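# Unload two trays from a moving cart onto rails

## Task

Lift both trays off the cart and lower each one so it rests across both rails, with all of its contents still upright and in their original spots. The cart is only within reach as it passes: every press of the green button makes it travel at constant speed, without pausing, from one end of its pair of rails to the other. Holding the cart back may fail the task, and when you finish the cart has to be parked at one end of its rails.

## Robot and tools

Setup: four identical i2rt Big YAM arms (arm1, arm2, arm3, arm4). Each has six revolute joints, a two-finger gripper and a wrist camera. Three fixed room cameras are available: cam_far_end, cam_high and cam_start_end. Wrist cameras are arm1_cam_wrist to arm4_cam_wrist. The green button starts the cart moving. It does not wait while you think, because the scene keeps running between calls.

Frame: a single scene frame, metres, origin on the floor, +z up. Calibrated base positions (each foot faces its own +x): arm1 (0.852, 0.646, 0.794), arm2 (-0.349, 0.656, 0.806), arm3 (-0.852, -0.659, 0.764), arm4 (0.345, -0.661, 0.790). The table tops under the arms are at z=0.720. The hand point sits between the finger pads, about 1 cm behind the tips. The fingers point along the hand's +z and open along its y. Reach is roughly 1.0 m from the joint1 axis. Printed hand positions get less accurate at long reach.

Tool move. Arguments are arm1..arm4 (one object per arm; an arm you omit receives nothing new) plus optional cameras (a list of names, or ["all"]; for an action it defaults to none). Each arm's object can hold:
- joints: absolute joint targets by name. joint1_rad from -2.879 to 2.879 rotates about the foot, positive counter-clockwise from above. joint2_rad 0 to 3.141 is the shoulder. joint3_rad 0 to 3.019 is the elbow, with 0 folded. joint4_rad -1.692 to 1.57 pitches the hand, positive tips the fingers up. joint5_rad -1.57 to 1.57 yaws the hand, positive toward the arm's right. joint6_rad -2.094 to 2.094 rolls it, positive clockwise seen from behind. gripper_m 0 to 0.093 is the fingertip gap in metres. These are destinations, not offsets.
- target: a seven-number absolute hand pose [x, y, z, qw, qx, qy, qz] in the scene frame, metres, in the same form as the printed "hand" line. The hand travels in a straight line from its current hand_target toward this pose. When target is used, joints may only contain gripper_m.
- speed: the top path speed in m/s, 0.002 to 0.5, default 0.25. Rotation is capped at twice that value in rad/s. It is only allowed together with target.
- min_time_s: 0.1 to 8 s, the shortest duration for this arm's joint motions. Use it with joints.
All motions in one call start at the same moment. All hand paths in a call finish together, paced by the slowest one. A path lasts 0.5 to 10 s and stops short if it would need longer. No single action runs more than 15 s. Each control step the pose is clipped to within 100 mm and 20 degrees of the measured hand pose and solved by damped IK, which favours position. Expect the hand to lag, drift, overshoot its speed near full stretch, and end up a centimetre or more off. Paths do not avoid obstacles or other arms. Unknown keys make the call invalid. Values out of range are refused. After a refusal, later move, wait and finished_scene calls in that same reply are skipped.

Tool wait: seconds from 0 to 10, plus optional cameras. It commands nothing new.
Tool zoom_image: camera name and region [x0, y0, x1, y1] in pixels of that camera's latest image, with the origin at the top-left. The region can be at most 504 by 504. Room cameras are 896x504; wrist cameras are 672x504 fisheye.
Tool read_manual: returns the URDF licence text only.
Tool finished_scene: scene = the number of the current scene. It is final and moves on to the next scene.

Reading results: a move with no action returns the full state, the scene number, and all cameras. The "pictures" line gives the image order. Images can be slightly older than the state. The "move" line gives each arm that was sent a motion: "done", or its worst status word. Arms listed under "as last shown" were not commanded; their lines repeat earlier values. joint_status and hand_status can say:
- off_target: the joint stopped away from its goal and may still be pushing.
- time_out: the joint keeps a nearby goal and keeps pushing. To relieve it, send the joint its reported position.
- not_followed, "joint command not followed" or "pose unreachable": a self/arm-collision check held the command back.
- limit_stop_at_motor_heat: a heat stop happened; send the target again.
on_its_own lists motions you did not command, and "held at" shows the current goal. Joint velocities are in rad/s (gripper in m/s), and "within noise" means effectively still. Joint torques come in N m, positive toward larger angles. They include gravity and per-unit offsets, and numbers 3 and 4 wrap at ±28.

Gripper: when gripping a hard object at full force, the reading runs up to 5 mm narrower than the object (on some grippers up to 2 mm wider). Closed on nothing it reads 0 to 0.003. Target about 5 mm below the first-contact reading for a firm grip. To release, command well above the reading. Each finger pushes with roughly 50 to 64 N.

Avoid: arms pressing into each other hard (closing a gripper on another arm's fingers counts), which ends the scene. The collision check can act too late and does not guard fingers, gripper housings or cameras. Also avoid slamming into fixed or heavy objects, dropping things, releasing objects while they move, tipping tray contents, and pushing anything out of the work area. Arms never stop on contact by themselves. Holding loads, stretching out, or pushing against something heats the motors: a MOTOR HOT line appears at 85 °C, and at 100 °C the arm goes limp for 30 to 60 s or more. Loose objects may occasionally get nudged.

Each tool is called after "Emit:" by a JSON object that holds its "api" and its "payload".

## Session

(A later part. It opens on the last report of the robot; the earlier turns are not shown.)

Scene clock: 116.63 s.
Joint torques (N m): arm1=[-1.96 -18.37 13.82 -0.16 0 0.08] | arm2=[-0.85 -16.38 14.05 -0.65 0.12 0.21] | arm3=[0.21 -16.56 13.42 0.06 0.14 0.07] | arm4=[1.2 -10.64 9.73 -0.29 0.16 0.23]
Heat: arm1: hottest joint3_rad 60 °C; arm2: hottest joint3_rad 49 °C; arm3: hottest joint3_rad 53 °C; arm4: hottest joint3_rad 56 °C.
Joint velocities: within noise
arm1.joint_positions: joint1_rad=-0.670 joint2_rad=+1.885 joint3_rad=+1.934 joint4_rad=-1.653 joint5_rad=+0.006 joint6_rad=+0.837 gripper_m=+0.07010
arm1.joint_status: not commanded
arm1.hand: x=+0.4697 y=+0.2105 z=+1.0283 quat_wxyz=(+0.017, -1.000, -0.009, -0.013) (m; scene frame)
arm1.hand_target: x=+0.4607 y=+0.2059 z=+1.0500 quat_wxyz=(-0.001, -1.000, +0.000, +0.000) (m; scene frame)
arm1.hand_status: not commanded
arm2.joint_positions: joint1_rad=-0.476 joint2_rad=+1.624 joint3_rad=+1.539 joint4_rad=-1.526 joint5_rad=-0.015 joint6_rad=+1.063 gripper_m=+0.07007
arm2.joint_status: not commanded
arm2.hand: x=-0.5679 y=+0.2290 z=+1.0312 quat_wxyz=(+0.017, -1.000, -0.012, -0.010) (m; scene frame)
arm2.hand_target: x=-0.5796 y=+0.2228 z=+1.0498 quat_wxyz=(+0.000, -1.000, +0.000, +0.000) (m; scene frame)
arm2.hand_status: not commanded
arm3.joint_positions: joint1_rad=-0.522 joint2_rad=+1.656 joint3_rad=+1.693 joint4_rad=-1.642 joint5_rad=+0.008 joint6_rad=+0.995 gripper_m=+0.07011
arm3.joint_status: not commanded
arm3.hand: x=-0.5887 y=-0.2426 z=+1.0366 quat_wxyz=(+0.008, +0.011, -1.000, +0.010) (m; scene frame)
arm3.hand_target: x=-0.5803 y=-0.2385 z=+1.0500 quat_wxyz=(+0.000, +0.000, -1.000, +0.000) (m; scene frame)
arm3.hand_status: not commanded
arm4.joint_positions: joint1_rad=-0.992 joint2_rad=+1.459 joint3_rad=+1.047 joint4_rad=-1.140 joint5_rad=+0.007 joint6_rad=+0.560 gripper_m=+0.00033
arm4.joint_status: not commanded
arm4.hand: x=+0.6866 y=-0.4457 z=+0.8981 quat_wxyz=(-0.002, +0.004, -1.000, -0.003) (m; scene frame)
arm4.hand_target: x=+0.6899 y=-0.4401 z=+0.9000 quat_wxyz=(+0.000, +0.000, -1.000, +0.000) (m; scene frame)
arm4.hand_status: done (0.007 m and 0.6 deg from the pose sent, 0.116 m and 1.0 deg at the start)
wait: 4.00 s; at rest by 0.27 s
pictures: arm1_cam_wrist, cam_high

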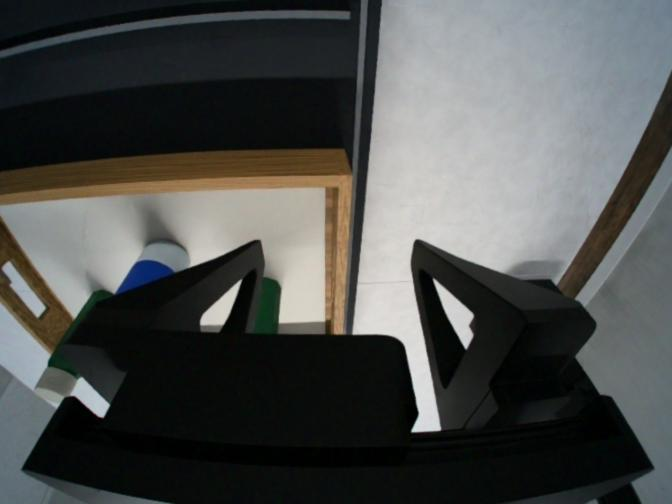

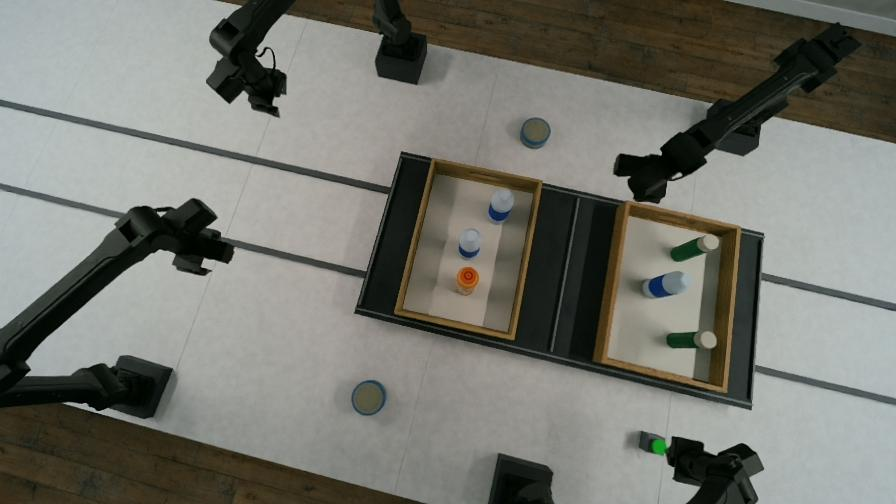

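Emit:
{"api": "move", "payload": {"arm1": {"target":[0.585,0.205,1.05,0,1,0,0]}, "arm2": {"target":[-0.455,0.222,1.05,0,1,0,0]}, "arm3": {"target":[-0.45,-0.236,1.05,0,0,1,0]}, "cameras": ["cam_far_end","cam_high"]}}

Emit:
{"api": "wait", "payload": {"seconds": 2, "cameras": ["cam_far_end"]}}

Scene clock: 184.10 s.
Joint torques (N m): arm1=[-0.85 -16.5 9.4 1.17 0.13 0.01] | arm2=[-0.91 -15.33 10 0.05 0.12 0.21] | arm3=[2.61 -20.95 13.19 0.13 0.06 -0.11] | arm4=[1.2 -10.58 9.7 -0.31 0.15 0.22]
Heat: arm1: hottest joint3_rad 63 °C; arm2: hottest joint3_rad 51 °C; arm3: hottest joint3_rad 57 °C; arm4: hottest joint3_rad 58 °C.
move: arm1 done; arm2 done; arm3 off_target
Joint velocities: within noise
arm1.joint_positions: joint1_rad=-0.483 joint2_rad=+1.682 joint3_rad=+1.697 joint4_rad=-1.599 joint5_rad=+0.004 joint6_rad=+1.021 gripper_m=+0.07010
arm1.joint_status: not commanded
arm1.hand: x=+0.5911 y=+0.2052 z=+1.0459 quat_wxyz=(+0.010, -1.000, -0.011, -0.007) (m; scene frame)
arm1.hand_target: x=+0.5851 y=+0.2051 z=+1.0500 quat_wxyz=(+0.000, -1.000, +0.000, +0.000) (m; scene frame)
arm1.hand_status: done (0.007 m and 1.8 deg from the pose sent, 0.117 m and 2.7 deg at the start)
arm2.joint_positions: joint1_rad=-0.235 joint2_rad=+1.514 joint3_rad=+1.451 joint4_rad=-1.526 joint5_rad=-0.015 joint6_rad=+1.311 gripper_m=+0.07007
arm2.joint_status: not commanded
arm2.hand: x=-0.4514 y=+0.2228 z=+1.0457 quat_wxyz=(+0.009, -1.000, -0.008, -0.003) (m; scene frame)
arm2.hand_target: x=-0.4549 y=+0.2220 z=+1.0501 quat_wxyz=(+0.000, -1.000, +0.000, +0.000) (m; scene frame)
arm2.hand_status: done (0.006 m and 1.4 deg from the pose sent, 0.115 m and 2.6 deg at the start)
arm3.joint_positions: joint1_rad=-0.725 joint2_rad=+1.879 joint3_rad=+1.999 joint4_rad=-1.701 joint5_rad=+0.011 joint6_rad=+0.833 gripper_m=+0.07011
arm3.joint_status: not commanded
arm3.hand: x=-0.4521 y=-0.2439 z=+1.0362 quat_wxyz=(+0.002, -0.010, -1.000, +0.001) (m; scene frame)
arm3.hand_target: x=-0.4505 y=-0.2365 z=+1.0496 quat_wxyz=(-0.008, +0.000, -1.000, -0.009) (m; scene frame)
arm3.hand_status: off_target (0.016 m and 1.1 deg from the pose sent, 0.139 m and 2.0 deg at the start; a joint's target at an end of its range on 26 of 41 steps)
arm4: as last shown
pictures: cam_far_end, cam_high

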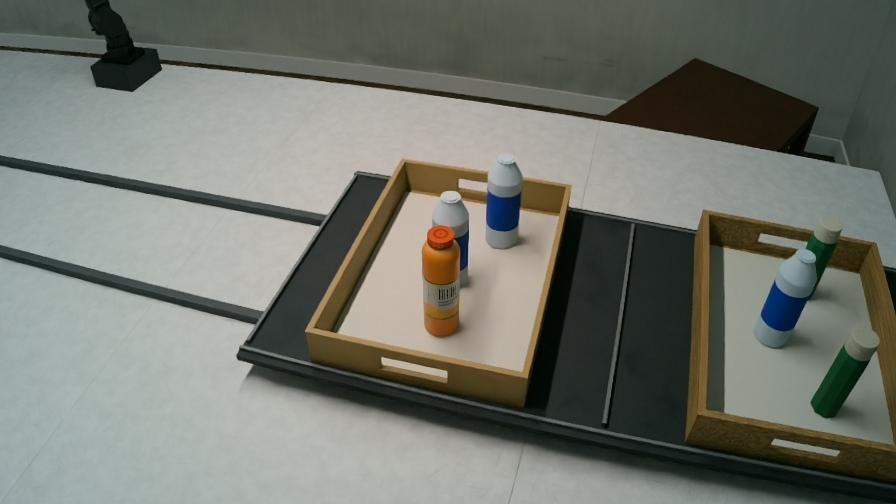

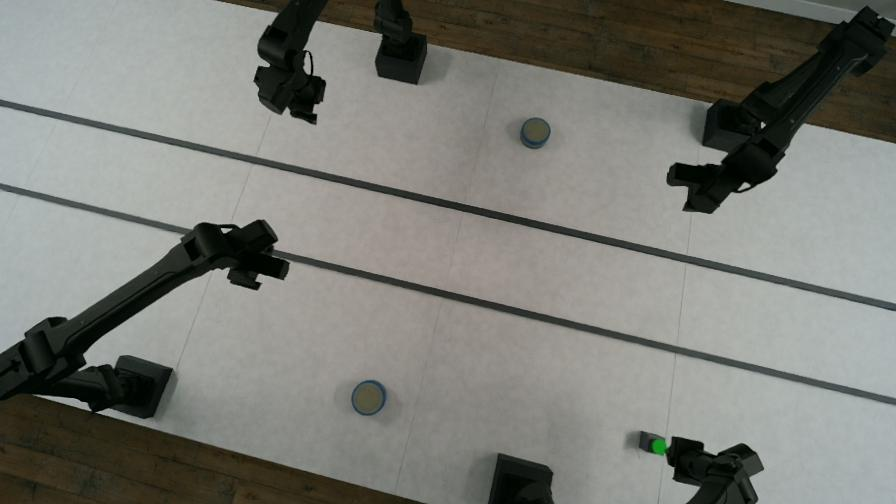

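Scene clock: 186.10 s.
Joint torques (N m): arm1=[-1.55 -15.85 9.28 1.01 0.11 0.06] | arm2=[-0.32 -15.56 9.99 0.06 0.12 0.21] | arm3=[1.96 -20.54 13.48 0.14 0.07 -0.13] | arm4=[1.32 -10.52 9.7 -0.27 0.15 0.21]
Heat: arm1: hottest joint3_rad 62 °C; arm2: hottest joint3_rad 51 °C; arm3: hottest joint3_rad 56 °C; arm4: hottest joint3_rad 58 °C.
Joint velocities: within noise
arm1.joint_positions: joint1_rad=-0.483 joint2_rad=+1.682 joint3_rad=+1.697 joint4_rad=-1.599 joint5_rad=+0.004 joint6_rad=+1.021 gripper_m=+0.07010
arm1.joint_status: not commanded
arm1.hand: x=+0.5911 y=+0.2052 z=+1.0459 quat_wxyz=(+0.010, -1.000, -0.011, -0.007) (m; scene frame)
arm1.hand_target: x=+0.5851 y=+0.2051 z=+1.0500 quat_wxyz=(+0.000, -1.000, +0.000, +0.000) (m; scene frame)
arm1.hand_status: done (0.007 m and 1.8 deg from the pose sent, 0.117 m and 2.7 deg at the start)
arm2.joint_positions: joint1_rad=-0.235 joint2_rad=+1.514 joint3_rad=+1.451 joint4_rad=-1.526 joint5_rad=-0.015 joint6_rad=+1.311 gripper_m=+0.07007
arm2.joint_status: not commanded
arm2.hand: x=-0.4514 y=+0.2228 z=+1.0457 quat_wxyz=(+0.009, -1.000, -0.008, -0.003) (m; scene frame)
arm2.hand_target: x=-0.4549 y=+0.2220 z=+1.0501 quat_wxyz=(+0.000, -1.000, +0.000, +0.000) (m; scene frame)
arm2.hand_status: done (0.006 m and 1.4 deg from the pose sent, 0.115 m and 2.6 deg at the start)
arm3.joint_positions: joint1_rad=-0.725 joint2_rad=+1.879 joint3_rad=+1.999 joint4_rad=-1.701 joint5_rad=+0.011 joint6_rad=+0.833 gripper_m=+0.07011
arm3.joint_status: not commanded
arm3.hand: x=-0.4521 y=-0.2439 z=+1.0362 quat_wxyz=(+0.002, -0.010, -1.000, +0.001) (m; scene frame)
arm3.hand_target: x=-0.4505 y=-0.2365 z=+1.0496 quat_wxyz=(-0.008, +0.000, -1.000, -0.009) (m; scene frame)
arm3.hand_status: off_target (0.016 m and 1.1 deg from the pose sent, 0.139 m and 2.0 deg at the start; a joint's target at an end of its range on 26 of 41 steps)
arm4.joint_positions: joint1_rad=-0.992 joint2_rad=+1.459 joint3_rad=+1.047 joint4_rad=-1.140 joint5_rad=+0.007 joint6_rad=+0.560 gripper_m=+0.00033
arm4.joint_status: not commanded
arm4.hand: x=+0.6866 y=-0.4457 z=+0.8981 quat_wxyz=(-0.002, +0.004, -1.000, -0.003) (m; scene frame)
arm4.hand_target: x=+0.6899 y=-0.4401 z=+0.9000 quat_wxyz=(+0.000, +0.000, -1.000, +0.000) (m; scene frame)
arm4.hand_status: not commanded
wait: 2.00 s; at rest by 0.27 s
pictures: cam_far_end

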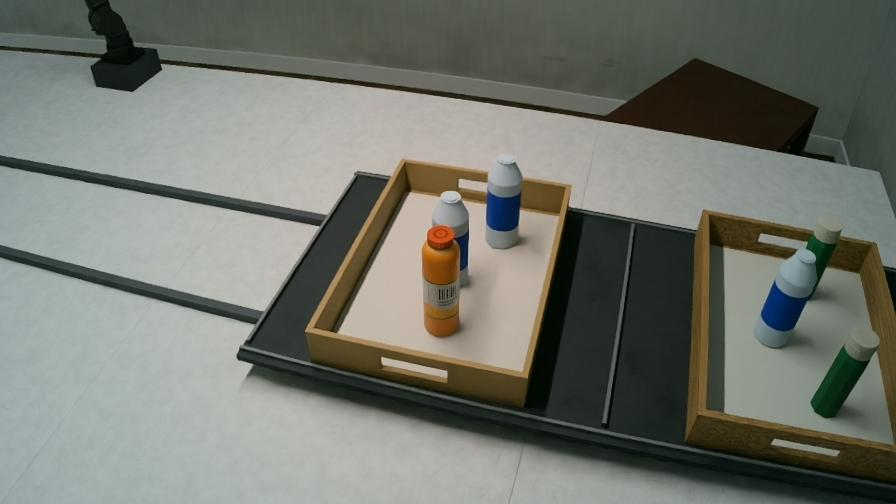

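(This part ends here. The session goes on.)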